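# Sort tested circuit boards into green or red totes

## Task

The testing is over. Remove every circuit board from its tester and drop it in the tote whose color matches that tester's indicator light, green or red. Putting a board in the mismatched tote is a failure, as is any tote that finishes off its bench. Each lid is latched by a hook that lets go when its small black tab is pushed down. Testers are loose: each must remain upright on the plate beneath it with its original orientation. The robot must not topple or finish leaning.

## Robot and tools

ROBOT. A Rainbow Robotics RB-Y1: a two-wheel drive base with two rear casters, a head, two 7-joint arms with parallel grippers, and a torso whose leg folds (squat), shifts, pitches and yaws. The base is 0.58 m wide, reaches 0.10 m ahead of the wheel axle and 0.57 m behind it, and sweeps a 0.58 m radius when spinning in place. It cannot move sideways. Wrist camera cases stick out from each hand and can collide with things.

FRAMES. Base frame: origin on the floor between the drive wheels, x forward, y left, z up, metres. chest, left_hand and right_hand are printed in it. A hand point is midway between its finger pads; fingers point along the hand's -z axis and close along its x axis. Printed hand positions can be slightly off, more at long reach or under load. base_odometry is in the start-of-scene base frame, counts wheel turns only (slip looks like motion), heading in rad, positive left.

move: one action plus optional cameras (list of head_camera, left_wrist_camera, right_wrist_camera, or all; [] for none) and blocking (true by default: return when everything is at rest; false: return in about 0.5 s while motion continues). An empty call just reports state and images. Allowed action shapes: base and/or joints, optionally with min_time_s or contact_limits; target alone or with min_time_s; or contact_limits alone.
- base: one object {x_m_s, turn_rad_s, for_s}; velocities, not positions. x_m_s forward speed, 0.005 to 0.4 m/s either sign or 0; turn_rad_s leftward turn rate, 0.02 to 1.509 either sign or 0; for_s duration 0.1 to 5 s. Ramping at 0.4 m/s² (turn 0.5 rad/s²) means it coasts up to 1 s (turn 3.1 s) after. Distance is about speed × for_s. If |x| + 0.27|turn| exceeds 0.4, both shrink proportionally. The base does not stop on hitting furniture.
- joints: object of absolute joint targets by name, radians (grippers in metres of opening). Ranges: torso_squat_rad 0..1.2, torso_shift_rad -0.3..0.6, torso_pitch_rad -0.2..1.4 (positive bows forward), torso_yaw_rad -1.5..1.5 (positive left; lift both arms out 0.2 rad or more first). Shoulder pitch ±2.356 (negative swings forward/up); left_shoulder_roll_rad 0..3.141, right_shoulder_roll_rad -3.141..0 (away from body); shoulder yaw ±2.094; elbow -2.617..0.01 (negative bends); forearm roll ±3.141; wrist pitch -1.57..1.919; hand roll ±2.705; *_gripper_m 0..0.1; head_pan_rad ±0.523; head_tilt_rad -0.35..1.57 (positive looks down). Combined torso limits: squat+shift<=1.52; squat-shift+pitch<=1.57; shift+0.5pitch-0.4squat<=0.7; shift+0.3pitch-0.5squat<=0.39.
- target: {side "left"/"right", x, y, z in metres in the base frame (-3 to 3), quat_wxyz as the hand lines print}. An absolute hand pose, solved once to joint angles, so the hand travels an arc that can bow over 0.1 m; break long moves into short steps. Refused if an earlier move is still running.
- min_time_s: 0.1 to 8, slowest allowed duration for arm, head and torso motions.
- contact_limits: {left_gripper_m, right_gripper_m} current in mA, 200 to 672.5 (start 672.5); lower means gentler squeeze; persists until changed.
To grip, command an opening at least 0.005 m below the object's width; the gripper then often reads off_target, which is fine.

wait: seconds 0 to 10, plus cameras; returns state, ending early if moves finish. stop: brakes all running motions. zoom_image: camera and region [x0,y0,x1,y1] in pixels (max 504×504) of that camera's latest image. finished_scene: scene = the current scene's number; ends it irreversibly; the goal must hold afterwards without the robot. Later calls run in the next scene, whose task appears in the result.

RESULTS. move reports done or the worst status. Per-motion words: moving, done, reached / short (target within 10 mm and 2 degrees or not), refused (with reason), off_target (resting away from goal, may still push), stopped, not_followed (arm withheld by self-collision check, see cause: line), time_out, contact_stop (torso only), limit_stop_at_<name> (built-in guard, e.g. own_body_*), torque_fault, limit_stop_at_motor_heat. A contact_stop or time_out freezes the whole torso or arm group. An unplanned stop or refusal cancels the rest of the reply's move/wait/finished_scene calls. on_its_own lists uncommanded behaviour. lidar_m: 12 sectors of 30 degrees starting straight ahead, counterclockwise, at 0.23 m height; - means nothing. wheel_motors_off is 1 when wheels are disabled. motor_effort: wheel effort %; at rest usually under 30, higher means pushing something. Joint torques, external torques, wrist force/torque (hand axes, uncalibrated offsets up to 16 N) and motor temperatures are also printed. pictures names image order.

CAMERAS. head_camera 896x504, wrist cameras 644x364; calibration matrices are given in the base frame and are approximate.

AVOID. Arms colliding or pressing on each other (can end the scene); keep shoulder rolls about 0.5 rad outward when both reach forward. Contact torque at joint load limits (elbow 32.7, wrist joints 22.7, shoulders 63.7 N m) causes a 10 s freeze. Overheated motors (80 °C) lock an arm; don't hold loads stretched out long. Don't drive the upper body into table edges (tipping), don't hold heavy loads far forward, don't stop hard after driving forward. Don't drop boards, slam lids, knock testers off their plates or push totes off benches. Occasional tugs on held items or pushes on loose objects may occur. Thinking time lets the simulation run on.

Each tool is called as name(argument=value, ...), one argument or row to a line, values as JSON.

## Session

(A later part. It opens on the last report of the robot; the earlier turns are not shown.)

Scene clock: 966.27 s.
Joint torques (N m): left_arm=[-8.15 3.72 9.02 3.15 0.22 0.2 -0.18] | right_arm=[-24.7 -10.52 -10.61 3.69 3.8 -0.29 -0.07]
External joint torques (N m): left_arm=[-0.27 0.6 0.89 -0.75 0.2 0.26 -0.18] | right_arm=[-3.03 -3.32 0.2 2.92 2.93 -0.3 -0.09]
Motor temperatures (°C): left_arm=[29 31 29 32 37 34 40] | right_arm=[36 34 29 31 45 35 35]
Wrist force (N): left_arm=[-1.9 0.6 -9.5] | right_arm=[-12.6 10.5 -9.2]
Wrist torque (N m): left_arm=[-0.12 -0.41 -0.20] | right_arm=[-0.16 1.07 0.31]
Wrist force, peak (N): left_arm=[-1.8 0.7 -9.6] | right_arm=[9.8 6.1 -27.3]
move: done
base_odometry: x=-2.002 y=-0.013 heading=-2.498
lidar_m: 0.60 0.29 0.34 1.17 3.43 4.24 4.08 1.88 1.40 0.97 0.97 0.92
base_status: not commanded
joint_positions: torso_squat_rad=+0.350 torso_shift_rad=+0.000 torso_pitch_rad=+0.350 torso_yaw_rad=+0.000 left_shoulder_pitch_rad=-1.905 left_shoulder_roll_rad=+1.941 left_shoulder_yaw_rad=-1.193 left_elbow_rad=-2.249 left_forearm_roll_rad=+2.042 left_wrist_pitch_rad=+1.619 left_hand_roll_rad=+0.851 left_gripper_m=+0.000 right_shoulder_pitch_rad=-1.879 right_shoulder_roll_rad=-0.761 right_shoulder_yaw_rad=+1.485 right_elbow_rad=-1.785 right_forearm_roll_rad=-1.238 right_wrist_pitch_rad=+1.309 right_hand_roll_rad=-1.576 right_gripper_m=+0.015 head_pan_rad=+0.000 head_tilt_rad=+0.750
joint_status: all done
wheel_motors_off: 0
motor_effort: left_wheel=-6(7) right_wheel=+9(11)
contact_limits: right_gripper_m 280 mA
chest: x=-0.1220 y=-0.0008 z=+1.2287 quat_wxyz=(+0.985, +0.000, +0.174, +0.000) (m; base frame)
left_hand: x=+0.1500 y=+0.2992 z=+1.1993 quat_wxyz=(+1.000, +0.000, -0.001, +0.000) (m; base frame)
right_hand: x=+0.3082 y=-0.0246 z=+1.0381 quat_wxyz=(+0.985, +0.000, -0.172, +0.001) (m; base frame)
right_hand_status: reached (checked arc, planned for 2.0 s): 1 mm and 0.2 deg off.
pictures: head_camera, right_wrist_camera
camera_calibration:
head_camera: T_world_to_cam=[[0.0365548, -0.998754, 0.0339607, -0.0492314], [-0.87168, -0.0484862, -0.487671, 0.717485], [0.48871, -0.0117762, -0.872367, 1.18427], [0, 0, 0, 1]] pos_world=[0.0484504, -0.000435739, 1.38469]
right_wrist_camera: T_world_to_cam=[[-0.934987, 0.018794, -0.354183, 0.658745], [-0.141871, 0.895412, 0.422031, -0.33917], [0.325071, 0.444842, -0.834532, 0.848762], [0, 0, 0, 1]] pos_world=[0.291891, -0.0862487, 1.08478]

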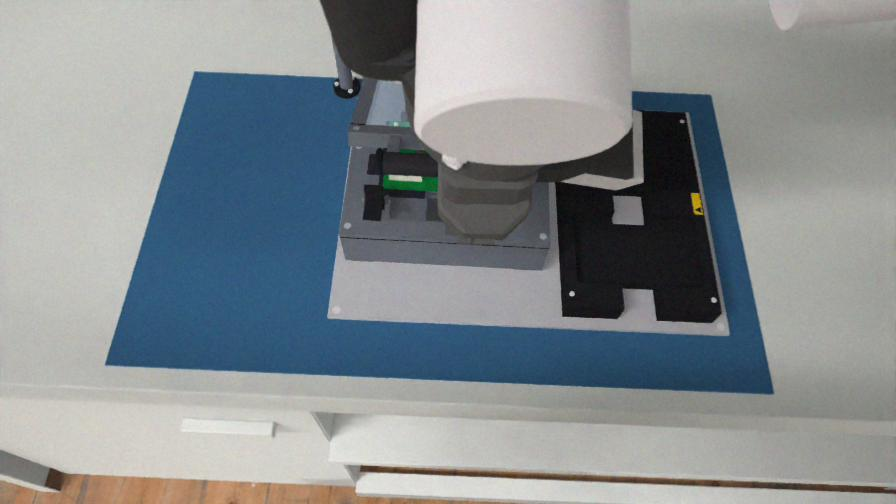

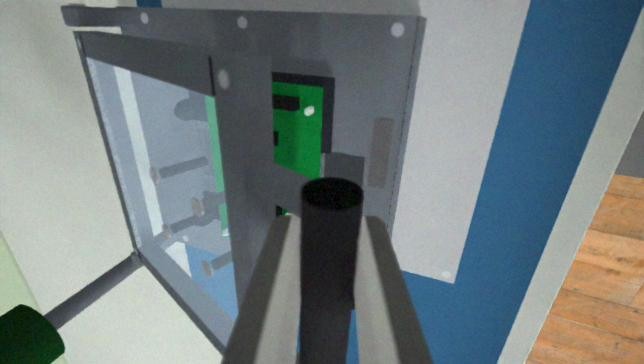

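move(
  target={"side":"right","x":0.319,"y":-0.025,"z":1.0675,"quat_wxyz":[0.9659,0,-0.2588,0]},
  min_time_s=2,
  cameras=[],
)

move(
  target={"side":"right","x":0.334,"y":-0.025,"z":1.0925,"quat_wxyz":[0.9397,0,-0.342,0]},
  min_time_s=2,
  cameras=["head_camera","right_wrist_camera"],
)

Scene clock: 974.87 s.
Joint torques (N m): left_arm=[-8.37 3.66 9.11 3.12 0.18 0.1 -0.08] | right_arm=[-23.13 -9.29 -10.57 3.99 4.35 -0.62 -0.09]
External joint torques (N m): left_arm=[-0.5 0.55 0.98 -0.78 0.15 0.16 -0.08] | right_arm=[-2.13 -2.2 0.18 2.9 3.17 -0.78 -0.12]
Motor temperatures (°C): left_arm=[29 31 29 32 37 34 40] | right_arm=[36 34 29 31 46 35 35]
Wrist force (N): left_arm=[-1.5 0.5 -9.4] | right_arm=[-12.2 8.3 -3.2]
Wrist torque (N m): left_arm=[-0.11 -0.35 -0.20] | right_arm=[-0.33 1.08 0.32]
Wrist force, peak (N): left_arm=[-1.9 0.8 -9.7] | right_arm=[-16.7 17.7 -5.4]
move: done
base_odometry: x=-2.002 y=-0.013 heading=-2.498
lidar_m: 0.60 0.29 0.35 1.18 3.43 4.24 4.08 1.88 1.40 0.97 0.97 0.93
base_status: not commanded
joint_positions: torso_squat_rad=+0.350 torso_shift_rad=+0.000 torso_pitch_rad=+0.350 torso_yaw_rad=+0.000 left_shoulder_pitch_rad=-1.905 left_shoulder_roll_rad=+1.941 left_shoulder_yaw_rad=-1.193 left_elbow_rad=-2.249 left_forearm_roll_rad=+2.042 left_wrist_pitch_rad=+1.619 left_hand_roll_rad=+0.851 left_gripper_m=+0.000 right_shoulder_pitch_rad=-1.933 right_shoulder_roll_rad=-0.790 right_shoulder_yaw_rad=+1.506 right_elbow_rad=-1.908 right_forearm_roll_rad=-1.084 right_wrist_pitch_rad=+1.350 right_hand_roll_rad=-1.718 right_gripper_m=+0.015 head_pan_rad=+0.000 head_tilt_rad=+0.750
joint_status: all done
wheel_motors_off: 0
motor_effort: left_wheel=-6(8) right_wheel=+7(10)
contact_limits: right_gripper_m 280 mA
chest: x=-0.1222 y=-0.0008 z=+1.2288 quat_wxyz=(+0.985, +0.001, +0.174, +0.000) (m; base frame)
left_hand: x=+0.1499 y=+0.2991 z=+1.1994 quat_wxyz=(+1.000, +0.000, -0.001, +0.000) (m; base frame)
right_hand: x=+0.3183 y=-0.0249 z=+1.0672 quat_wxyz=(+0.966, +0.000, -0.258, +0.001) (m; base frame)
right_hand_status: reached (checked arc, planned for 2.0 s): 1 mm and 0.1 deg off.
pictures: none
No camera images: "cameras" was empty.

Scene clock: 977.20 s.
Joint torques (N m): left_arm=[-8.23 3.68 9.21 3.21 0.18 0.15 -0.15] | right_arm=[-24.56 -6.91 -12.42 -0.48 2.49 0.03 -0.08]
External joint torques (N m): left_arm=[-0.36 0.56 1.08 -0.7 0.15 0.22 -0.15] | right_arm=[-3.91 0.12 -1.81 -1.77 1.07 -0.31 -0.12]
Motor temperatures (°C): left_arm=[29 31 29 32 37 34 40] | right_arm=[36 34 29 31 46 35 35]
Wrist force (N): left_arm=[-1.7 0.5 -9.4] | right_arm=[-5.0 9.1 -22.2]
Wrist torque (N m): left_arm=[-0.10 -0.38 -0.20] | right_arm=[-0.16 0.76 0.30]
Wrist force, peak (N): left_arm=[-1.6 0.6 -9.6] | right_arm=[-5.7 9.7 -23.2]
move: done
base_odometry: x=-2.002 y=-0.013 heading=-2.498
lidar_m: 0.60 0.30 0.35 1.16 3.43 4.24 4.09 1.88 1.41 0.96 0.97 0.93
base_status: not commanded
joint_positions: torso_squat_rad=+0.350 torso_shift_rad=+0.000 torso_pitch_rad=+0.350 torso_yaw_rad=+0.000 left_shoulder_pitch_rad=-1.905 left_shoulder_roll_rad=+1.941 left_shoulder_yaw_rad=-1.193 left_elbow_rad=-2.249 left_forearm_roll_rad=+2.042 left_wrist_pitch_rad=+1.619 left_hand_roll_rad=+0.851 left_gripper_m=+0.000 right_shoulder_pitch_rad=-1.970 right_shoulder_roll_rad=-0.799 right_shoulder_yaw_rad=+1.538 right_elbow_rad=-1.981 right_forearm_roll_rad=-0.921 right_wrist_pitch_rad=+1.399 right_hand_roll_rad=-1.825 right_gripper_m=+0.015 head_pan_rad=+0.000 head_tilt_rad=+0.750
joint_status: all done
wheel_motors_off: 0
motor_effort: left_wheel=-6(7) right_wheel=+9(10)
contact_limits: right_gripper_m 280 mA
chest: x=-0.1218 y=-0.0008 z=+1.2287 quat_wxyz=(+0.985, +0.001, +0.174, +0.000) (m; base frame)
left_hand: x=+0.1502 y=+0.2991 z=+1.1993 quat_wxyz=(+1.000, +0.000, +0.000, +0.000) (m; base frame)
right_hand: x=+0.3341 y=-0.0253 z=+1.0917 quat_wxyz=(+0.940, +0.000, -0.341, +0.000) (m; base frame)
right_hand_status: reached (checked arc, planned for 2.0 s): 1 mm and 0.1 deg off.
pictures: head_camera, right_wrist_camera
camera_calibration:
head_camera: T_world_to_cam=[[0.036521, -0.998758, 0.0338857, -0.0491991], [-0.871812, -0.0484169, -0.487442, 0.717352], [0.488477, -0.0117401, -0.872498, 1.18429], [0, 0, 0, 1]] pos_world=[0.0486946, -0.000502413, 1.38462]
right_wrist_camera: T_world_to_cam=[[-0.756384, 0.0203245, -0.653812, 0.969429], [-0.276021, 0.896256, 0.347186, -0.230922], [0.593039, 0.443072, -0.672304, 0.618694], [0, 0, 0, 1]] pos_world=[0.302612, -0.0868639, 1.12995]

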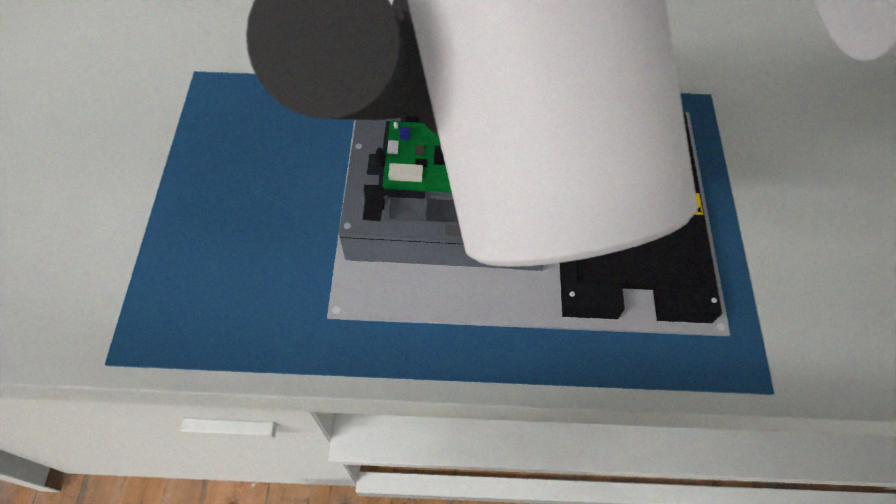

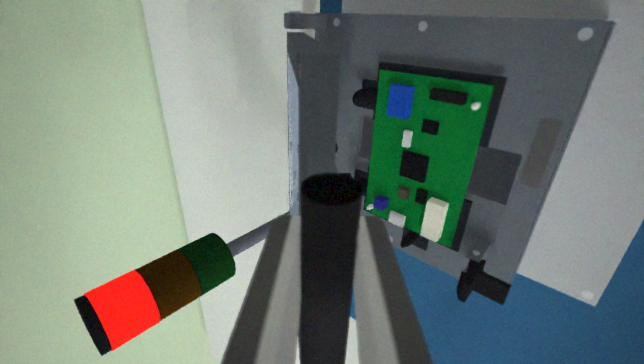

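move(
  target={"side":"right","x":0.355,"y":-0.025,"z":1.113,"quat_wxyz":[0.9063,0,-0.4226,0]},
  min_time_s=2,
  cameras=[],
)

move(
  target={"side":"right","x":0.380,"y":-0.025,"z":1.128,"quat_wxyz":[0.866,0,-0.5,0]},
  min_time_s=2,
  cameras=["head_camera","right_wrist_camera"],
)

Scene clock: 988.73 s.
Joint torques (N m): left_arm=[-8.43 3.5 8.99 3.07 0.27 0.09 -0.13] | right_arm=[-25.26 -3.68 -12.54 0.18 3.52 0.25 -0.26]
External joint torques (N m): left_arm=[-0.56 0.38 0.86 -0.83 0.24 0.16 -0.13] | right_arm=[-4.63 3.38 -2.06 -1.21 1.91 -0.27 -0.3]
Motor temperatures (°C): left_arm=[29 31 29 32 37 34 40] | right_arm=[36 34 29 31 46 35 35]
Wrist force (N): left_arm=[-1.8 0.6 -9.0] | right_arm=[-9.1 7.3 -19.5]
Wrist torque (N m): left_arm=[-0.13 -0.39 -0.19] | right_arm=[-0.24 0.76 0.29]
Wrist force, peak (N): left_arm=[-1.5 0.8 -9.8] | right_arm=[-5.7 15.0 -23.6]
move: done
base_odometry: x=-2.002 y=-0.013 heading=-2.498
lidar_m: 0.60 0.29 0.34 1.17 3.42 4.24 4.08 1.88 1.40 0.97 0.97 0.93
base_status: not commanded
joint_positions: torso_squat_rad=+0.350 torso_shift_rad=+0.000 torso_pitch_rad=+0.350 torso_yaw_rad=+0.000 left_shoulder_pitch_rad=-1.905 left_shoulder_roll_rad=+1.941 left_shoulder_yaw_rad=-1.193 left_elbow_rad=-2.249 left_forearm_roll_rad=+2.042 left_wrist_pitch_rad=+1.619 left_hand_roll_rad=+0.851 left_gripper_m=+0.000 right_shoulder_pitch_rad=-1.989 right_shoulder_roll_rad=-0.792 right_shoulder_yaw_rad=+1.582 right_elbow_rad=-2.007 right_forearm_roll_rad=-0.744 right_wrist_pitch_rad=+1.443 right_hand_roll_rad=-1.903 right_gripper_m=+0.015 head_pan_rad=+0.000 head_tilt_rad=+0.750
joint_status: all done
wheel_motors_off: 0
motor_effort: left_wheel=-5(7) right_wheel=+8(10)
contact_limits: right_gripper_m 280 mA
chest: x=-0.1219 y=-0.0008 z=+1.2287 quat_wxyz=(+0.985, +0.001, +0.174, +0.000) (m; base frame)
left_hand: x=+0.1502 y=+0.2991 z=+1.1993 quat_wxyz=(+1.000, +0.000, +0.000, +0.000) (m; base frame)
right_hand: x=+0.3549 y=-0.0257 z=+1.1124 quat_wxyz=(+0.907, -0.001, -0.422, -0.001) (m; base frame)
right_hand_status: reached (checked arc, planned for 2.0 s): 1 mm and 0.1 deg off.
pictures: none
No camera images: "cameras" was empty.

Scene clock: 991.07 s.
Joint torques (N m): left_arm=[-8.2 3.62 9.25 3.15 0.25 0.14 -0.07] | right_arm=[-22.1 -3.01 -11.9 1.99 4.04 -0.14 -0.13]
External joint torques (N m): left_arm=[-0.32 0.49 1.12 -0.76 0.23 0.2 -0.07] | right_arm=[-1.16 4.16 -1.53 0.59 2.29 -0.84 -0.18]
Motor temperatures (°C): left_arm=[29 31 29 32 37 34 40] | right_arm=[36 34 29 31 46 35 35]
Wrist force (N): left_arm=[-1.5 0.9 -9.3] | right_arm=[-9.1 4.0 -10.5]
Wrist torque (N m): left_arm=[-0.15 -0.36 -0.20] | right_arm=[-0.33 0.80 0.29]
Wrist force, peak (N): left_arm=[-1.8 0.7 -9.7] | right_arm=[-9.4 7.7 -19.5]
move: done
base_odometry: x=-2.002 y=-0.013 heading=-2.498
lidar_m: 0.59 0.29 0.34 1.17 3.43 4.23 4.09 1.89 1.39 0.97 0.98 0.93
base_status: not commanded
joint_positions: torso_squat_rad=+0.350 torso_shift_rad=+0.000 torso_pitch_rad=+0.350 torso_yaw_rad=+0.000 left_shoulder_pitch_rad=-1.905 left_shoulder_roll_rad=+1.941 left_shoulder_yaw_rad=-1.193 left_elbow_rad=-2.249 left_forearm_roll_rad=+2.042 left_wrist_pitch_rad=+1.619 left_hand_roll_rad=+0.851 left_gripper_m=+0.000 right_shoulder_pitch_rad=-1.988 right_shoulder_roll_rad=-0.769 right_shoulder_yaw_rad=+1.642 right_elbow_rad=-1.987 right_forearm_roll_rad=-0.549 right_wrist_pitch_rad=+1.475 right_hand_roll_rad=-1.967 right_gripper_m=+0.015 head_pan_rad=+0.000 head_tilt_rad=+0.750
joint_status: all done
wheel_motors_off: 0
motor_effort: left_wheel=-5(7) right_wheel=+8(10)
contact_limits: right_gripper_m 280 mA
chest: x=-0.1219 y=-0.0008 z=+1.2287 quat_wxyz=(+0.985, +0.001, +0.174, +0.000) (m; base frame)
left_hand: x=+0.1501 y=+0.2991 z=+1.1993 quat_wxyz=(+1.000, +0.000, -0.001, +0.000) (m; base frame)
right_hand: x=+0.3799 y=-0.0257 z=+1.1279 quat_wxyz=(+0.866, -0.001, -0.500, +0.000) (m; base frame)
right_hand_status: reached (checked arc, planned for 2.0 s): 1 mm and 0.1 deg off.
pictures: head_camera, right_wrist_camera
camera_calibration:
head_camera: T_world_to_cam=[[0.036534, -0.998757, 0.0338964, -0.0491974], [-0.871758, -0.0484347, -0.487537, 0.717412], [0.488573, -0.0117378, -0.872444, 1.18428], [0, 0, 0, 1]] pos_world=[0.048601, -0.00048776, 1.38465]
right_wrist_camera: T_world_to_cam=[[-0.485936, 0.020162, -0.873762, 1.17308], [-0.378115, 0.896483, 0.230972, -0.0606264], [0.787969, 0.44262, -0.42801, 0.266459], [0, 0, 0, 1]] pos_world=[0.337156, -0.087241, 1.15304]

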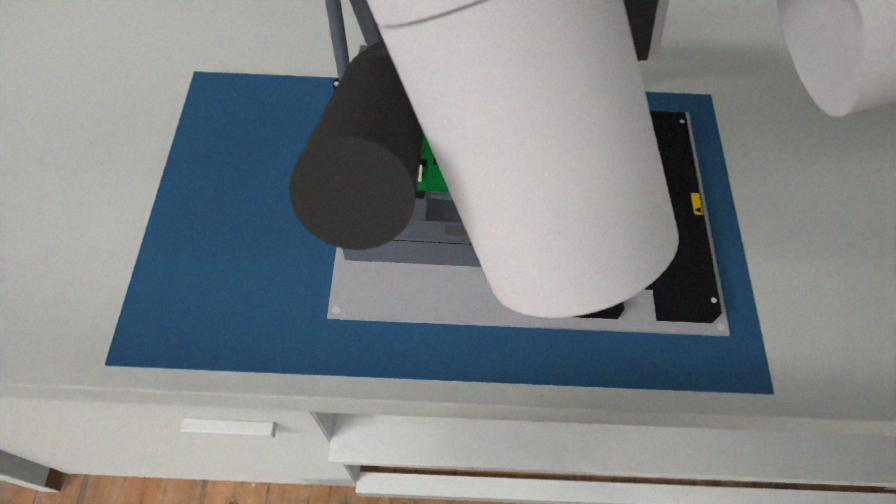

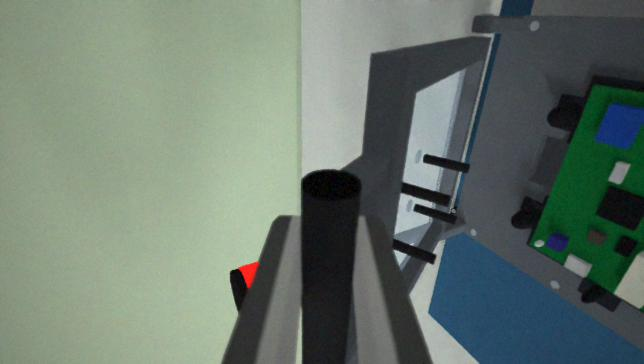

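move(
  target={"side":"right","x":0.408,"y":-0.025,"z":1.138,"quat_wxyz":[0.819,0,-0.574,0]},
  min_time_s=2,
  cameras=[],
)

move(
  target={"side":"right","x":0.44,"y":-0.025,"z":1.143,"quat_wxyz":[0.766,0,-0.643,0]},
  min_time_s=2,
  cameras=[],
)

move(
  target={"side":"right","x":0.47,"y":-0.025,"z":1.141,"quat_wxyz":[0.707,0,-0.707,0]},
  min_time_s=2,
  cameras=["head_camera"],
)

Scene clock: 1021.17 s.
Joint torques (N m): left_arm=[-8.29 3.74 9.34 3.12 0.19 0.2 -0.16] | right_arm=[-22.86 -3.4 -11.58 2.18 4.12 0.34 -0.09]
External joint torques (N m): left_arm=[-0.41 0.62 1.22 -0.79 0.16 0.26 -0.16] | right_arm=[-1.31 3.95 -1.37 0.76 2.32 -0.52 -0.14]
Motor temperatures (°C): left_arm=[29 31 29 32 37 33 40] | right_arm=[36 33 29 31 46 35 35]
Wrist force (N): left_arm=[-1.7 0.7 -9.3] | right_arm=[-10.1 4.4 -8.4]
Wrist torque (N m): left_arm=[-0.12 -0.37 -0.19] | right_arm=[-0.33 0.81 0.30]
Wrist force, peak (N): left_arm=[-1.9 0.7 -9.7] | right_arm=[-18.1 8.0 -16.2]
move: done
base_odometry: x=-2.002 y=-0.013 heading=-2.498
lidar_m: 0.61 0.29 0.34 1.19 3.43 4.24 4.09 1.88 1.41 0.96 0.97 0.93
base_status: not commanded
joint_positions: torso_squat_rad=+0.350 torso_shift_rad=+0.000 torso_pitch_rad=+0.350 torso_yaw_rad=+0.000 left_shoulder_pitch_rad=-1.905 left_shoulder_roll_rad=+1.941 left_shoulder_yaw_rad=-1.193 left_elbow_rad=-2.249 left_forearm_roll_rad=+2.042 left_wrist_pitch_rad=+1.619 left_hand_roll_rad=+0.851 left_gripper_m=+0.000 right_shoulder_pitch_rad=-1.968 right_shoulder_roll_rad=-0.731 right_shoulder_yaw_rad=+1.713 right_elbow_rad=-1.917 right_forearm_roll_rad=-0.342 right_wrist_pitch_rad=+1.491 right_hand_roll_rad=-2.029 right_gripper_m=+0.015 head_pan_rad=+0.000 head_tilt_rad=+0.750
joint_status: all done
wheel_motors_off: 0
motor_effort: left_wheel=-5(7) right_wheel=+9(11)
contact_limits: right_gripper_m 280 mA
chest: x=-0.1218 y=-0.0008 z=+1.2287 quat_wxyz=(+0.985, +0.001, +0.174, +0.000) (m; base frame)
left_hand: x=+0.1502 y=+0.2991 z=+1.1992 quat_wxyz=(+1.000, +0.000, +0.000, +0.000) (m; base frame)
right_hand: x=+0.4079 y=-0.0257 z=+1.1376 quat_wxyz=(+0.819, -0.001, -0.573, +0.000) (m; base frame)
right_hand_status: reached (checked arc, planned for 2.0 s): 1 mm and 0.1 deg off.
pictures: none
No camera images: "cameras" was empty.

Scene clock: 1023.50 s.
Joint torques (N m): left_arm=[-8.41 3.71 9.2 2.96 0.26 0.21 -0.12] | right_arm=[-26.11 -5.09 -12.01 2.31 4.71 1.87 -0.16]
External joint torques (N m): left_arm=[-0.53 0.58 1.07 -0.94 0.23 0.27 -0.12] | right_arm=[-3.63 2.48 -2.11 0.67 2.93 0.84 -0.21]
Motor temperatures (°C): left_arm=[29 31 29 32 37 33 40] | right_arm=[36 33 29 31 46 35 35]
Wrist force (N): left_arm=[-1.6 0.8 -9.2] | right_arm=[-15.5 8.1 -13.6]
Wrist torque (N m): left_arm=[-0.13 -0.37 -0.20] | right_arm=[-0.18 0.82 0.29]
Wrist force, peak (N): left_arm=[-1.9 0.6 -9.9] | right_arm=[-25.2 11.3 -12.2]
move: done
base_odometry: x=-2.002 y=-0.013 heading=-2.498
lidar_m: 0.60 0.28 0.35 1.17 3.43 4.24 4.09 1.88 1.40 0.97 0.97 0.93
base_status: not commanded
joint_positions: torso_squat_rad=+0.350 torso_shift_rad=+0.000 torso_pitch_rad=+0.350 torso_yaw_rad=+0.000 left_shoulder_pitch_rad=-1.905 left_shoulder_roll_rad=+1.941 left_shoulder_yaw_rad=-1.193 left_elbow_rad=-2.249 left_forearm_roll_rad=+2.042 left_wrist_pitch_rad=+1.619 left_hand_roll_rad=+0.851 left_gripper_m=+0.000 right_shoulder_pitch_rad=-1.933 right_shoulder_roll_rad=-0.672 right_shoulder_yaw_rad=+1.788 right_elbow_rad=-1.781 right_forearm_roll_rad=-0.139 right_wrist_pitch_rad=+1.484 right_hand_roll_rad=-2.100 right_gripper_m=+0.015 head_pan_rad=+0.000 head_tilt_rad=+0.750
joint_status: all done
wheel_motors_off: 0
motor_effort: left_wheel=-5(7) right_wheel=+10(11)
contact_limits: right_gripper_m 280 mA
chest: x=-0.1217 y=-0.0008 z=+1.2287 quat_wxyz=(+0.985, +0.001, +0.174, +0.000) (m; base frame)
left_hand: x=+0.1503 y=+0.2991 z=+1.1991 quat_wxyz=(+1.000, +0.000, +0.000, +0.000) (m; base frame)
right_hand: x=+0.4396 y=-0.0258 z=+1.1422 quat_wxyz=(+0.767, -0.001, -0.642, +0.000) (m; base frame)
right_hand_status: reached (checked arc, planned for 2.0 s): 1 mm and 0.2 deg off.
pictures: none
No camera images: "cameras" was empty.

Scene clock: 1025.83 s.
Joint torques (N m): left_arm=[-8.26 3.83 9.12 3.09 0.2 0.23 -0.12] | right_arm=[-27.65 -5.86 -10.85 3.51 4.69 2.45 -0.06]
External joint torques (N m): left_arm=[-0.39 0.7 0.99 -0.81 0.17 0.29 -0.12] | right_arm=[-4.17 1.86 -1.64 1.39 3.02 1.22 -0.12]
Motor temperatures (°C): left_arm=[29 31 29 32 37 33 40] | right_arm=[36 33 29 31 46 35 35]
Wrist force (N): left_arm=[-1.7 0.7 -9.3] | right_arm=[-18.0 8.5 -9.0]
Wrist torque (N m): left_arm=[-0.12 -0.39 -0.20] | right_arm=[-0.19 0.82 0.30]
Wrist force, peak (N): left_arm=[-1.6 0.6 -9.7] | right_arm=[-27.6 14.0 -4.0]
move: done
base_odometry: x=-2.002 y=-0.013 heading=-2.498
lidar_m: 0.60 0.29 0.35 1.18 3.42 4.23 4.09 1.87 1.40 0.96 0.98 0.93
base_status: not commanded
joint_positions: torso_squat_rad=+0.350 torso_shift_rad=+0.000 torso_pitch_rad=+0.350 torso_yaw_rad=+0.000 left_shoulder_pitch_rad=-1.905 left_shoulder_roll_rad=+1.941 left_shoulder_yaw_rad=-1.193 left_elbow_rad=-2.249 left_forearm_roll_rad=+2.042 left_wrist_pitch_rad=+1.619 left_hand_roll_rad=+0.851 left_gripper_m=+0.000 right_shoulder_pitch_rad=-1.881 right_shoulder_roll_rad=-0.585 right_shoulder_yaw_rad=+1.865 right_elbow_rad=-1.582 right_forearm_roll_rad=+0.052 right_wrist_pitch_rad=+1.472 right_hand_roll_rad=-2.198 right_gripper_m=+0.015 head_pan_rad=+0.000 head_tilt_rad=+0.750
joint_status: all done
wheel_motors_off: 0
motor_effort: left_wheel=-6(7) right_wheel=+7(10)
contact_limits: right_gripper_m 280 mA
chest: x=-0.1217 y=-0.0008 z=+1.2287 quat_wxyz=(+0.985, +0.000, +0.174, +0.000) (m; base frame)
left_hand: x=+0.1503 y=+0.2992 z=+1.1991 quat_wxyz=(+1.000, +0.000, +0.000, +0.000) (m; base frame)
right_hand: x=+0.4690 y=-0.0256 z=+1.1403 quat_wxyz=(+0.708, +0.000, -0.706, +0.001) (m; base frame)
right_hand_status: reached (checked arc, planned for 2.0 s): 1 mm and 0.2 deg off.
pictures: head_camera
camera_calibration:
head_camera: T_world_to_cam=[[0.0366252, -0.998753, 0.0339372, -0.0491844], [-0.872008, -0.0485281, -0.487081, 0.717025], [0.48812, -0.0117541, -0.872697, 1.18437], [0, 0, 0, 1]] pos_world=[0.0489368, -0.000405888, 1.38452]

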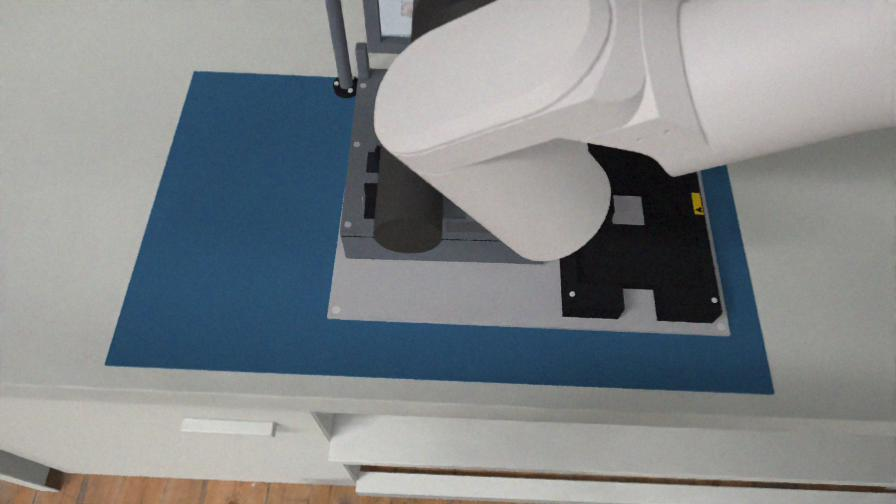

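move(
  target={"side":"right","x":0.485,"y":-0.025,"z":1.139,"quat_wxyz":[0.69,0,-0.724,0]},
  min_time_s=2,
  cameras=[],
)

move(
  joints={"right_gripper_m":0.03},
  contact_limits={"right_gripper_m":672},
  cameras=["right_wrist_camera"],
)

Scene clock: 1032.33 s.
Joint torques (N m): left_arm=[-8.25 3.74 9.03 3.13 0.2 0.24 -0.16] | right_arm=[-29.56 -7.15 -10.58 4.93 4.86 3.09 -0.07]
External joint torques (N m): left_arm=[-0.38 0.61 0.9 -0.77 0.17 0.3 -0.16] | right_arm=[-5.53 0.65 -1.76 2.45 3.25 1.8 -0.13]
Motor temperatures (°C): left_arm=[29 31 29 32 37 33 40] | right_arm=[37 33 29 31 46 35 35]
Wrist force (N): left_arm=[-1.8 0.8 -9.3] | right_arm=[-17.6 8.7 -6.4]
Wrist torque (N m): left_arm=[-0.13 -0.40 -0.19] | right_arm=[-0.18 0.91 0.27]
Wrist force, peak (N): left_arm=[-1.8 0.5 -9.7] | right_arm=[-27.8 13.4 -0.6]
move: done
base_odometry: x=-2.002 y=-0.013 heading=-2.498
lidar_m: 0.60 0.29 0.34 1.17 3.42 4.24 4.08 1.88 1.40 0.97 0.97 0.92
base_status: not commanded
joint_positions: torso_squat_rad=+0.350 torso_shift_rad=+0.000 torso_pitch_rad=+0.351 torso_yaw_rad=+0.000 left_shoulder_pitch_rad=-1.905 left_shoulder_roll_rad=+1.941 left_shoulder_yaw_rad=-1.193 left_elbow_rad=-2.249 left_forearm_roll_rad=+2.042 left_wrist_pitch_rad=+1.619 left_hand_roll_rad=+0.851 left_gripper_m=+0.000 right_shoulder_pitch_rad=-1.859 right_shoulder_roll_rad=-0.543 right_shoulder_yaw_rad=+1.886 right_elbow_rad=-1.468 right_forearm_roll_rad=+0.101 right_wrist_pitch_rad=+1.437 right_hand_roll_rad=-2.235 right_gripper_m=+0.015 head_pan_rad=+0.000 head_tilt_rad=+0.750
joint_status: all done
wheel_motors_off: 0
motor_effort: left_wheel=-4(7) right_wheel=+9(11)
contact_limits: right_gripper_m 280 mA
chest: x=-0.1217 y=-0.0008 z=+1.2287 quat_wxyz=(+0.985, +0.000, +0.174, +0.000) (m; base frame)
left_hand: x=+0.1503 y=+0.2992 z=+1.1991 quat_wxyz=(+1.000, +0.000, +0.000, +0.000) (m; base frame)
right_hand: x=+0.4846 y=-0.0254 z=+1.1377 quat_wxyz=(+0.691, +0.000, -0.723, +0.000) (m; base frame)
right_hand_status: reached (checked arc, planned for 2.0 s): 1 mm and 0.2 deg off.
pictures: none
No camera images: "cameras" was empty.

Scene clock: 1032.97 s.
Joint torques (N m): left_arm=[-8.24 3.87 9.17 3.15 0.24 0.17 -0.16] | right_arm=[-23.57 -7 -9.64 3.13 1.66 1.47 -0.12]
External joint torques (N m): left_arm=[-0.37 0.75 1.05 -0.75 0.21 0.23 -0.16] | right_arm=[0.48 0.82 -0.82 0.62 0.06 0.18 -0.18]
Motor temperatures (°C): left_arm=[29 31 29 32 37 33 40] | right_arm=[37 33 29 31 46 35 35]
Wrist force (N): left_arm=[-1.8 0.7 -9.5] | right_arm=[-4.0 10.8 -6.6]
Wrist torque (N m): left_arm=[-0.12 -0.38 -0.20] | right_arm=[-0.13 0.49 0.46]
Wrist force, peak (N): left_arm=[-1.8 0.7 -9.5] | right_arm=[-19.2 9.3 -6.3]
move: done
base_odometry: x=-2.002 y=-0.013 heading=-2.498
lidar_m: 0.60 0.29 0.34 1.17 3.43 4.24 4.08 1.88 1.40 0.97 0.97 0.93
base_status: not commanded
joint_positions: torso_squat_rad=+0.350 torso_shift_rad=+0.000 torso_pitch_rad=+0.350 torso_yaw_rad=+0.000 left_shoulder_pitch_rad=-1.905 left_shoulder_roll_rad=+1.941 left_shoulder_yaw_rad=-1.193 left_elbow_rad=-2.249 left_forearm_roll_rad=+2.042 left_wrist_pitch_rad=+1.619 left_hand_roll_rad=+0.851 left_gripper_m=+0.000 right_shoulder_pitch_rad=-1.860 right_shoulder_roll_rad=-0.543 right_shoulder_yaw_rad=+1.886 right_elbow_rad=-1.467 right_forearm_roll_rad=+0.102 right_wrist_pitch_rad=+1.438 right_hand_roll_rad=-2.235 right_gripper_m=+0.030 head_pan_rad=+0.000 head_tilt_rad=+0.750
joint_status: all done
wheel_motors_off: 0
motor_effort: left_wheel=-6(7) right_wheel=+8(10)
contact_limits: right_gripper_m 672 mA
chest: x=-0.1219 y=-0.0008 z=+1.2287 quat_wxyz=(+0.985, +0.000, +0.174, +0.000) (m; base frame)
left_hand: x=+0.1501 y=+0.2992 z=+1.1993 quat_wxyz=(+1.000, +0.000, -0.001, +0.000) (m; base frame)
right_hand: x=+0.4847 y=-0.0251 z=+1.1393 quat_wxyz=(+0.690, +0.000, -0.724, +0.000) (m; base frame)
pictures: right_wrist_camera
camera_calibration:
right_wrist_camera: T_world_to_cam=[[0.0651476, 0.0199803, -0.997676, 1.10802], [-0.444144, 0.895887, -0.0110605, 0.283556], [0.893584, 0.443832, 0.067239, -0.426866], [0, 0, 0, 1]] pos_world=[0.435196, -0.086716, 1.13728]

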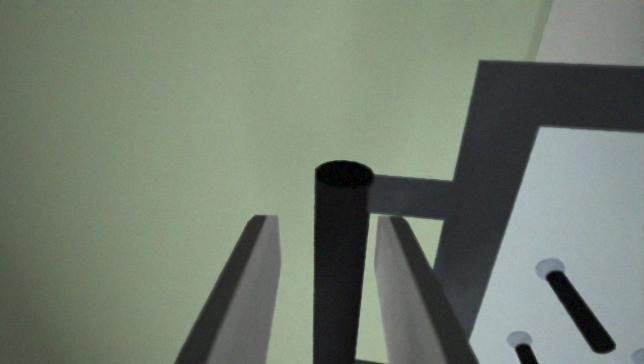

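move(
  target={"side":"right","x":0.45,"y":-0.025,"z":1.138,"quat_wxyz":[0.69,0,-0.724,0]},
  cameras=["right_wrist_camera"],
)

move(
  target={"side":"right","x":0.38,"y":-0.02,"z":1.12,"quat_wxyz":[0.66,0,-0.751,0]},
  cameras=["head_camera"],
)

move(
  target={"side":"right","x":0.30,"y":0,"z":1.13,"quat_wxyz":[0.72,0,-0.694,0]},
  cameras=[],
)

move(
  target={"side":"right","x":0.31,"y":-0.07,"z":1.15,"quat_wxyz":[0.8,0,-0.6,0]},
  cameras=[],
)

move(
  target={"side":"right","x":0.28,"y":-0.13,"z":1.16,"quat_wxyz":[0.924,0,-0.383,0]},
  cameras=[],
)

move(
  target={"side":"right","x":0.25,"y":-0.15,"z":1.12,"quat_wxyz":[1,0,0,0]},
  cameras=["head_camera"],
)

Scene clock: 1042.13 s.
Joint torques (N m): left_arm=[-8.27 3.39 9.02 3.27 0.24 0.07 -0.08] | right_arm=[-21.23 -7.71 -8.66 1.57 1.48 1.06 0.21]
External joint torques (N m): left_arm=[-0.4 0.27 0.89 -0.63 0.21 0.14 -0.08] | right_arm=[1.66 -0.27 0.39 -0.15 -0.17 -0.21 0.15]
Motor temperatures (°C): left_arm=[29 31 29 32 37 33 40] | right_arm=[37 34 29 31 46 35 35]
Wrist force (N): left_arm=[-1.8 0.5 -9.4] | right_arm=[-4.0 10.9 -6.4]
Wrist torque (N m): left_arm=[-0.10 -0.40 -0.20] | right_arm=[-0.15 0.48 0.44]
Wrist force, peak (N): left_arm=[-1.9 0.7 -9.6] | right_arm=[-4.6 11.5 -6.7]
move: done
base_odometry: x=-2.002 y=-0.013 heading=-2.498
lidar_m: 0.61 0.28 0.35 1.17 3.43 4.24 4.09 1.88 1.41 0.96 0.98 0.93
base_status: not commanded
joint_positions: torso_squat_rad=+0.350 torso_shift_rad=+0.000 torso_pitch_rad=+0.350 torso_yaw_rad=+0.000 left_shoulder_pitch_rad=-1.905 left_shoulder_roll_rad=+1.941 left_shoulder_yaw_rad=-1.193 left_elbow_rad=-2.249 left_forearm_roll_rad=+2.042 left_wrist_pitch_rad=+1.619 left_hand_roll_rad=+0.851 left_gripper_m=+0.000 right_shoulder_pitch_rad=-1.861 right_shoulder_roll_rad=-0.567 right_shoulder_yaw_rad=+1.889 right_elbow_rad=-1.628 right_forearm_roll_rad=+0.108 right_wrist_pitch_rad=+1.574 right_hand_roll_rad=-2.224 right_gripper_m=+0.030 head_pan_rad=+0.000 head_tilt_rad=+0.750
joint_status: all done
wheel_motors_off: 0
motor_effort: left_wheel=-6(7) right_wheel=+7(10)
contact_limits: right_gripper_m 672 mA
chest: x=-0.1219 y=-0.0007 z=+1.2287 quat_wxyz=(+0.985, +0.000, +0.174, +0.000) (m; base frame)
left_hand: x=+0.1500 y=+0.2992 z=+1.1993 quat_wxyz=(+1.000, +0.000, -0.001, +0.000) (m; base frame)
right_hand: x=+0.4503 y=-0.0248 z=+1.1381 quat_wxyz=(+0.690, +0.000, -0.724, +0.000) (m; base frame)
right_hand_status: reached (checked arc, planned for 0.5 s): 0 mm and 0.0 deg off.
pictures: right_wrist_camera
camera_calibration:
right_wrist_camera: T_world_to_cam=[[0.0653461, 0.0205034, -0.997652, 1.10898], [-0.444049, 0.895939, -0.0106721, 0.267547], [0.893616, 0.443704, 0.0676507, -0.396721], [0, 0, 0, 1]] pos_world=[0.400853, -0.0864173, 1.13607]

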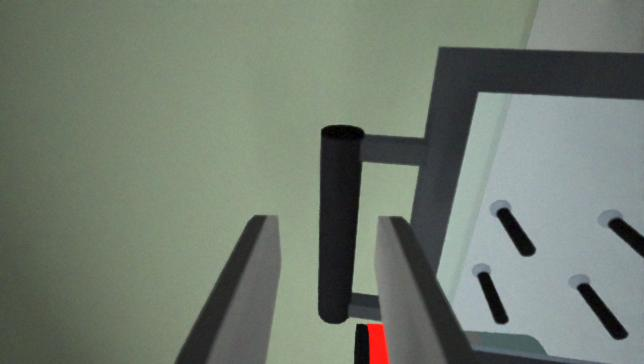

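Scene clock: 1042.97 s.
Joint torques (N m): left_arm=[-7.98 3.55 9.06 3.17 0.19 0.13 -0.15] | right_arm=[-18.91 -5.99 -7.36 0.54 1.26 0.97 -0.1]
External joint torques (N m): left_arm=[-0.11 0.44 0.93 -0.74 0.17 0.2 -0.15] | right_arm=[1.71 0.27 1.06 0.39 -0.29 -0.32 -0.16]
Motor temperatures (°C): left_arm=[29 31 29 32 37 33 40] | right_arm=[37 34 29 31 46 35 35]
Wrist force (N): left_arm=[-1.4 0.7 -9.5] | right_arm=[-4.4 10.7 -6.3]
Wrist torque (N m): left_arm=[-0.13 -0.35 -0.20] | right_arm=[-0.11 0.45 0.44]
Wrist force, peak (N): left_arm=[-1.7 1.0 -9.6] | right_arm=[-5.3 11.4 -6.6]
move: done
base_odometry: x=-2.002 y=-0.013 heading=-2.498
lidar_m: 0.60 0.29 0.33 1.16 3.42 4.24 4.09 1.88 1.41 0.97 0.98 0.93
base_status: not commanded
joint_positions: torso_squat_rad=+0.350 torso_shift_rad=+0.000 torso_pitch_rad=+0.350 torso_yaw_rad=+0.000 left_shoulder_pitch_rad=-1.905 left_shoulder_roll_rad=+1.941 left_shoulder_yaw_rad=-1.193 left_elbow_rad=-2.249 left_forearm_roll_rad=+2.042 left_wrist_pitch_rad=+1.619 left_hand_roll_rad=+0.851 left_gripper_m=+0.000 right_shoulder_pitch_rad=-1.798 right_shoulder_roll_rad=-0.491 right_shoulder_yaw_rad=+1.956 right_elbow_rad=-1.785 right_forearm_roll_rad=+0.210 right_wrist_pitch_rad=+1.882 right_hand_roll_rad=-2.247 right_gripper_m=+0.030 head_pan_rad=+0.000 head_tilt_rad=+0.750
joint_status: all done
wheel_motors_off: 0
motor_effort: left_wheel=-5(8) right_wheel=+8(9)
contact_limits: right_gripper_m 672 mA
chest: x=-0.1220 y=-0.0007 z=+1.2287 quat_wxyz=(+0.985, +0.000, +0.174, +0.000) (m; base frame)
left_hand: x=+0.1500 y=+0.2992 z=+1.1993 quat_wxyz=(+1.000, +0.000, -0.001, +0.000) (m; base frame)
right_hand: x=+0.3800 y=-0.0199 z=+1.1202 quat_wxyz=(+0.660, +0.000, -0.751, +0.000) (m; base frame)
right_hand_status: reached (checked arc, planned for 0.5 s): 0 mm and 0.0 deg off.
pictures: head_camera
camera_calibration:
head_camera: T_world_to_cam=[[0.036609, -0.998752, 0.033983, -0.0492241], [-0.871699, -0.0485438, -0.487631, 0.717497], [0.488672, -0.0117712, -0.872388, 1.18426], [0, 0, 0, 1]] pos_world=[0.0485291, -0.000392386, 1.38468]

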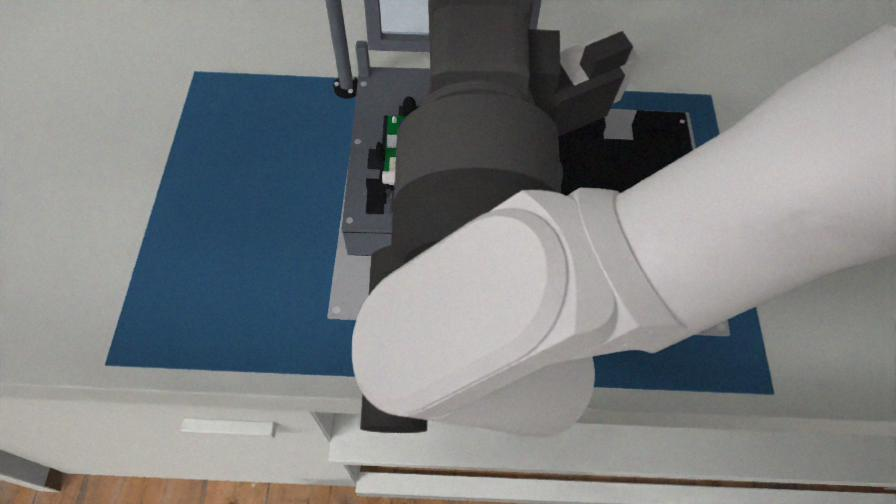

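Scene clock: 1044.20 s.
Joint torques (N m): left_arm=[-7.88 3.23 9.14 3.29 0.24 0.1 -0.16] | right_arm=[-14.58 -0.44 -8.75 -4.41 1.42 -0.06 -0.3]
External joint torques (N m): left_arm=[-0.01 0.11 1.01 -0.62 0.21 0.16 -0.16] | right_arm=[1.64 1.36 -0.03 0.61 -0.54 -0.02 -0.36]
Motor temperatures (°C): left_arm=[29 31 29 32 37 33 40] | right_arm=[36 33 29 31 46 35 35]
Wrist force (N): left_arm=[-1.5 0.6 -9.6] | right_arm=[-3.9 10.6 -7.4]
Wrist torque (N m): left_arm=[-0.13 -0.37 -0.19] | right_arm=[-0.10 0.51 0.44]
Wrist force, peak (N): left_arm=[-1.6 0.7 -9.7] | right_arm=[-3.9 12.3 -5.9]
move: done
base_odometry: x=-2.002 y=-0.013 heading=-2.498
lidar_m: 0.60 0.28 0.35 1.17 3.43 4.23 4.10 1.88 1.40 0.96 0.99 0.94
base_status: not commanded
joint_positions: torso_squat_rad=+0.350 torso_shift_rad=+0.000 torso_pitch_rad=+0.350 torso_yaw_rad=+0.000 left_shoulder_pitch_rad=-1.905 left_shoulder_roll_rad=+1.941 left_shoulder_yaw_rad=-1.193 left_elbow_rad=-2.249 left_forearm_roll_rad=+2.042 left_wrist_pitch_rad=+1.619 left_hand_roll_rad=+0.851 left_gripper_m=+0.000 right_shoulder_pitch_rad=-1.286 right_shoulder_roll_rad=-0.476 right_shoulder_yaw_rad=+1.413 right_elbow_rad=-2.093 right_forearm_roll_rad=+0.610 right_wrist_pitch_rad=+1.919 right_hand_roll_rad=-1.549 right_gripper_m=+0.030 head_pan_rad=+0.000 head_tilt_rad=+0.750
joint_status: all done
wheel_motors_off: 0
motor_effort: left_wheel=-4(6) right_wheel=+7(9)
contact_limits: right_gripper_m 672 mA
chest: x=-0.1220 y=-0.0008 z=+1.2287 quat_wxyz=(+0.985, +0.000, +0.174, +0.000) (m; base frame)
left_hand: x=+0.1500 y=+0.2992 z=+1.1993 quat_wxyz=(+1.000, +0.000, -0.001, +0.000) (m; base frame)
right_hand: x=+0.3001 y=-0.0003 z=+1.1301 quat_wxyz=(+0.720, +0.001, -0.694, +0.001) (m; base frame)
right_hand_status: reached (checked arc, planned for 0.9 s): 0 mm and 0.1 deg off.
pictures: none
No camera images: "cameras" was empty.

Scene clock: 1045.17 s.
Joint torques (N m): left_arm=[-8.18 2.89 8.87 3.32 0.28 -0.02 -0.09] | right_arm=[-13.41 -3.15 -8.23 -3.91 1.96 -0.53 0.06]
External joint torques (N m): left_arm=[-0.31 -0.22 0.74 -0.58 0.25 0.05 -0.09] | right_arm=[2.43 1.45 0.48 0.48 0.03 -0.22 0.01]
Motor temperatures (°C): left_arm=[29 31 29 32 37 33 40] | right_arm=[36 33 29 31 46 35 35]
Wrist force (N): left_arm=[-1.8 0.6 -9.3] | right_arm=[-3.8 10.9 -9.0]
Wrist torque (N m): left_arm=[-0.13 -0.39 -0.20] | right_arm=[-0.11 0.48 0.46]
Wrist force, peak (N): left_arm=[-1.4 0.5 -9.6] | right_arm=[-5.0 11.7 -7.8]
move: done
base_odometry: x=-2.002 y=-0.013 heading=-2.498
lidar_m: 0.61 0.28 0.35 1.18 3.43 4.24 4.08 1.88 1.40 0.97 0.97 0.93
base_status: not commanded
joint_positions: torso_squat_rad=+0.350 torso_shift_rad=+0.000 torso_pitch_rad=+0.350 torso_yaw_rad=+0.000 left_shoulder_pitch_rad=-1.905 left_shoulder_roll_rad=+1.941 left_shoulder_yaw_rad=-1.193 left_elbow_rad=-2.249 left_forearm_roll_rad=+2.042 left_wrist_pitch_rad=+1.619 left_hand_roll_rad=+0.851 left_gripper_m=+0.000 right_shoulder_pitch_rad=-1.215 right_shoulder_roll_rad=-0.733 right_shoulder_yaw_rad=+1.116 right_elbow_rad=-2.391 right_forearm_roll_rad=+0.239 right_wrist_pitch_rad=+1.883 right_hand_roll_rad=-1.419 right_gripper_m=+0.030 head_pan_rad=+0.000 head_tilt_rad=+0.750
joint_status: all done
wheel_motors_off: 0
motor_effort: left_wheel=-6(6) right_wheel=+7(9)
contact_limits: right_gripper_m 672 mA
chest: x=-0.1220 y=-0.0008 z=+1.2287 quat_wxyz=(+0.985, +0.000, +0.174, +0.000) (m; base frame)
left_hand: x=+0.1500 y=+0.2992 z=+1.1994 quat_wxyz=(+1.000, +0.000, -0.001, +0.000) (m; base frame)
right_hand: x=+0.3099 y=-0.0700 z=+1.1503 quat_wxyz=(+0.799, +0.000, -0.601, +0.000) (m; base frame)
right_hand_status: reached (checked arc, planned for 0.6 s): 0 mm and 0.1 deg off.
pictures: none
No camera images: "cameras" was empty.

Scene clock: 1046.50 s.
Joint torques (N m): left_arm=[-8 3.03 8.93 3.25 0.3 0.02 -0.16] | right_arm=[-15.15 -6.43 -8.85 -1.16 1.55 -0.29 -0.27]
External joint torques (N m): left_arm=[-0.13 -0.08 0.8 -0.65 0.27 0.08 -0.16] | right_arm=[0.56 0.85 -0.02 -0.21 0.03 -0.1 -0.32]
Motor temperatures (°C): left_arm=[29 31 29 32 37 33 40] | right_arm=[36 33 29 31 46 35 35]
Wrist force (N): left_arm=[-1.7 1.0 -9.3] | right_arm=[-2.2 10.9 -11.6]
Wrist torque (N m): left_arm=[-0.15 -0.39 -0.21] | right_arm=[-0.08 0.61 0.48]
Wrist force, peak (N): left_arm=[-1.5 0.9 -9.7] | right_arm=[-2.5 11.6 -11.3]
move: done
base_odometry: x=-2.002 y=-0.013 heading=-2.498
lidar_m: 0.60 0.29 0.35 1.18 3.42 4.23 4.09 1.88 1.41 0.97 0.98 0.93
base_status: not commanded
joint_positions: torso_squat_rad=+0.350 torso_shift_rad=+0.000 torso_pitch_rad=+0.350 torso_yaw_rad=+0.000 left_shoulder_pitch_rad=-1.905 left_shoulder_roll_rad=+1.941 left_shoulder_yaw_rad=-1.193 left_elbow_rad=-2.249 left_forearm_roll_rad=+2.042 left_wrist_pitch_rad=+1.619 left_hand_roll_rad=+0.851 left_gripper_m=+0.000 right_shoulder_pitch_rad=-1.303 right_shoulder_roll_rad=-0.995 right_shoulder_yaw_rad=+0.696 right_elbow_rad=-2.488 right_forearm_roll_rad=-0.737 right_wrist_pitch_rad=+1.919 right_hand_roll_rad=-1.444 right_gripper_m=+0.030 head_pan_rad=+0.000 head_tilt_rad=+0.750
joint_status: all done
wheel_motors_off: 0
motor_effort: left_wheel=-6(7) right_wheel=+6(9)
contact_limits: right_gripper_m 672 mA
chest: x=-0.1220 y=-0.0007 z=+1.2287 quat_wxyz=(+0.985, +0.000, +0.174, +0.000) (m; base frame)
left_hand: x=+0.1500 y=+0.2992 z=+1.1993 quat_wxyz=(+1.000, +0.000, -0.001, +0.000) (m; base frame)
right_hand: x=+0.2802 y=-0.1307 z=+1.1602 quat_wxyz=(+0.923, +0.002, -0.384, +0.000) (m; base frame)
right_hand_status: reached (checked arc, planned for 1.0 s): 1 mm and 0.2 deg off.
pictures: none
No camera images: "cameras" was empty.

Scene clock: 1047.73 s.
Joint torques (N m): left_arm=[-8.08 2.88 9.01 3.43 0.23 0.02 -0.15] | right_arm=[-18.26 -7.99 -9.9 -0.64 0.36 0.01 -0.09]
External joint torques (N m): left_arm=[-0.21 -0.24 0.88 -0.48 0.2 0.09 -0.15] | right_arm=[0.87 0.61 0.11 0.43 0.13 0.02 -0.09]
Motor temperatures (°C): left_arm=[29 31 29 32 37 33 40] | right_arm=[36 34 29 31 46 35 35]
Wrist force (N): left_arm=[-1.7 0.8 -9.1] | right_arm=[2.0 11.0 -13.6]
Wrist torque (N m): left_arm=[-0.13 -0.38 -0.19] | right_arm=[-0.09 0.84 0.54]
Wrist force, peak (N): left_arm=[-1.7 0.7 -9.6] | right_arm=[1.0 11.2 -14.4]
move: done
base_odometry: x=-2.002 y=-0.013 heading=-2.498
lidar_m: 0.60 0.28 0.35 1.17 3.42 4.24 4.09 1.88 1.40 0.96 0.98 0.93
base_status: not commanded
joint_positions: torso_squat_rad=+0.350 torso_shift_rad=+0.000 torso_pitch_rad=+0.350 torso_yaw_rad=+0.000 left_shoulder_pitch_rad=-1.905 left_shoulder_roll_rad=+1.941 left_shoulder_yaw_rad=-1.193 left_elbow_rad=-2.249 left_forearm_roll_rad=+2.042 left_wrist_pitch_rad=+1.619 left_hand_roll_rad=+0.851 left_gripper_m=+0.000 right_shoulder_pitch_rad=-1.429 right_shoulder_roll_rad=-1.001 right_shoulder_yaw_rad=+0.686 right_elbow_rad=-1.928 right_forearm_roll_rad=-1.508 right_wrist_pitch_rad=+1.919 right_hand_roll_rad=-1.224 right_gripper_m=+0.030 head_pan_rad=+0.000 head_tilt_rad=+0.750
joint_status: all done
wheel_motors_off: 0
motor_effort: left_wheel=-6(7) right_wheel=+6(9)
contact_limits: right_gripper_m 672 mA
chest: x=-0.1220 y=-0.0007 z=+1.2287 quat_wxyz=(+0.985, +0.000, +0.174, +0.000) (m; base frame)
left_hand: x=+0.1500 y=+0.2993 z=+1.1993 quat_wxyz=(+1.000, +0.000, -0.001, +0.000) (m; base frame)
right_hand: x=+0.2500 y=-0.1500 z=+1.1201 quat_wxyz=(+1.000, +0.000, +0.000, +0.000) (m; base frame)
right_hand_status: reached (checked arc, planned for 0.9 s): 0 mm and 0.0 deg off.
pictures: head_camera
camera_calibration:
head_camera: T_world_to_cam=[[0.0366116, -0.99875, 0.0340159, -0.0492474], [-0.871709, -0.0485619, -0.487612, 0.717481], [0.488654, -0.0117997, -0.872398, 1.18426], [0, 0, 0, 1]] pos_world=[0.0485425, -0.000369632, 1.38468]

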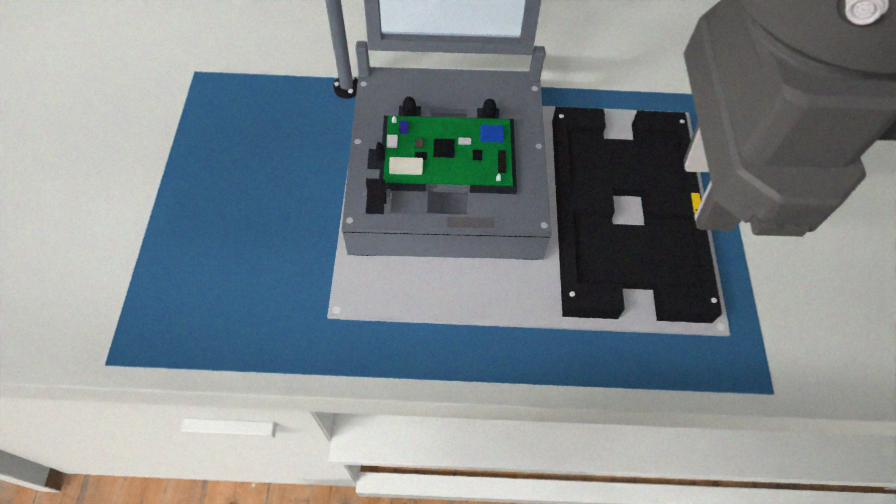

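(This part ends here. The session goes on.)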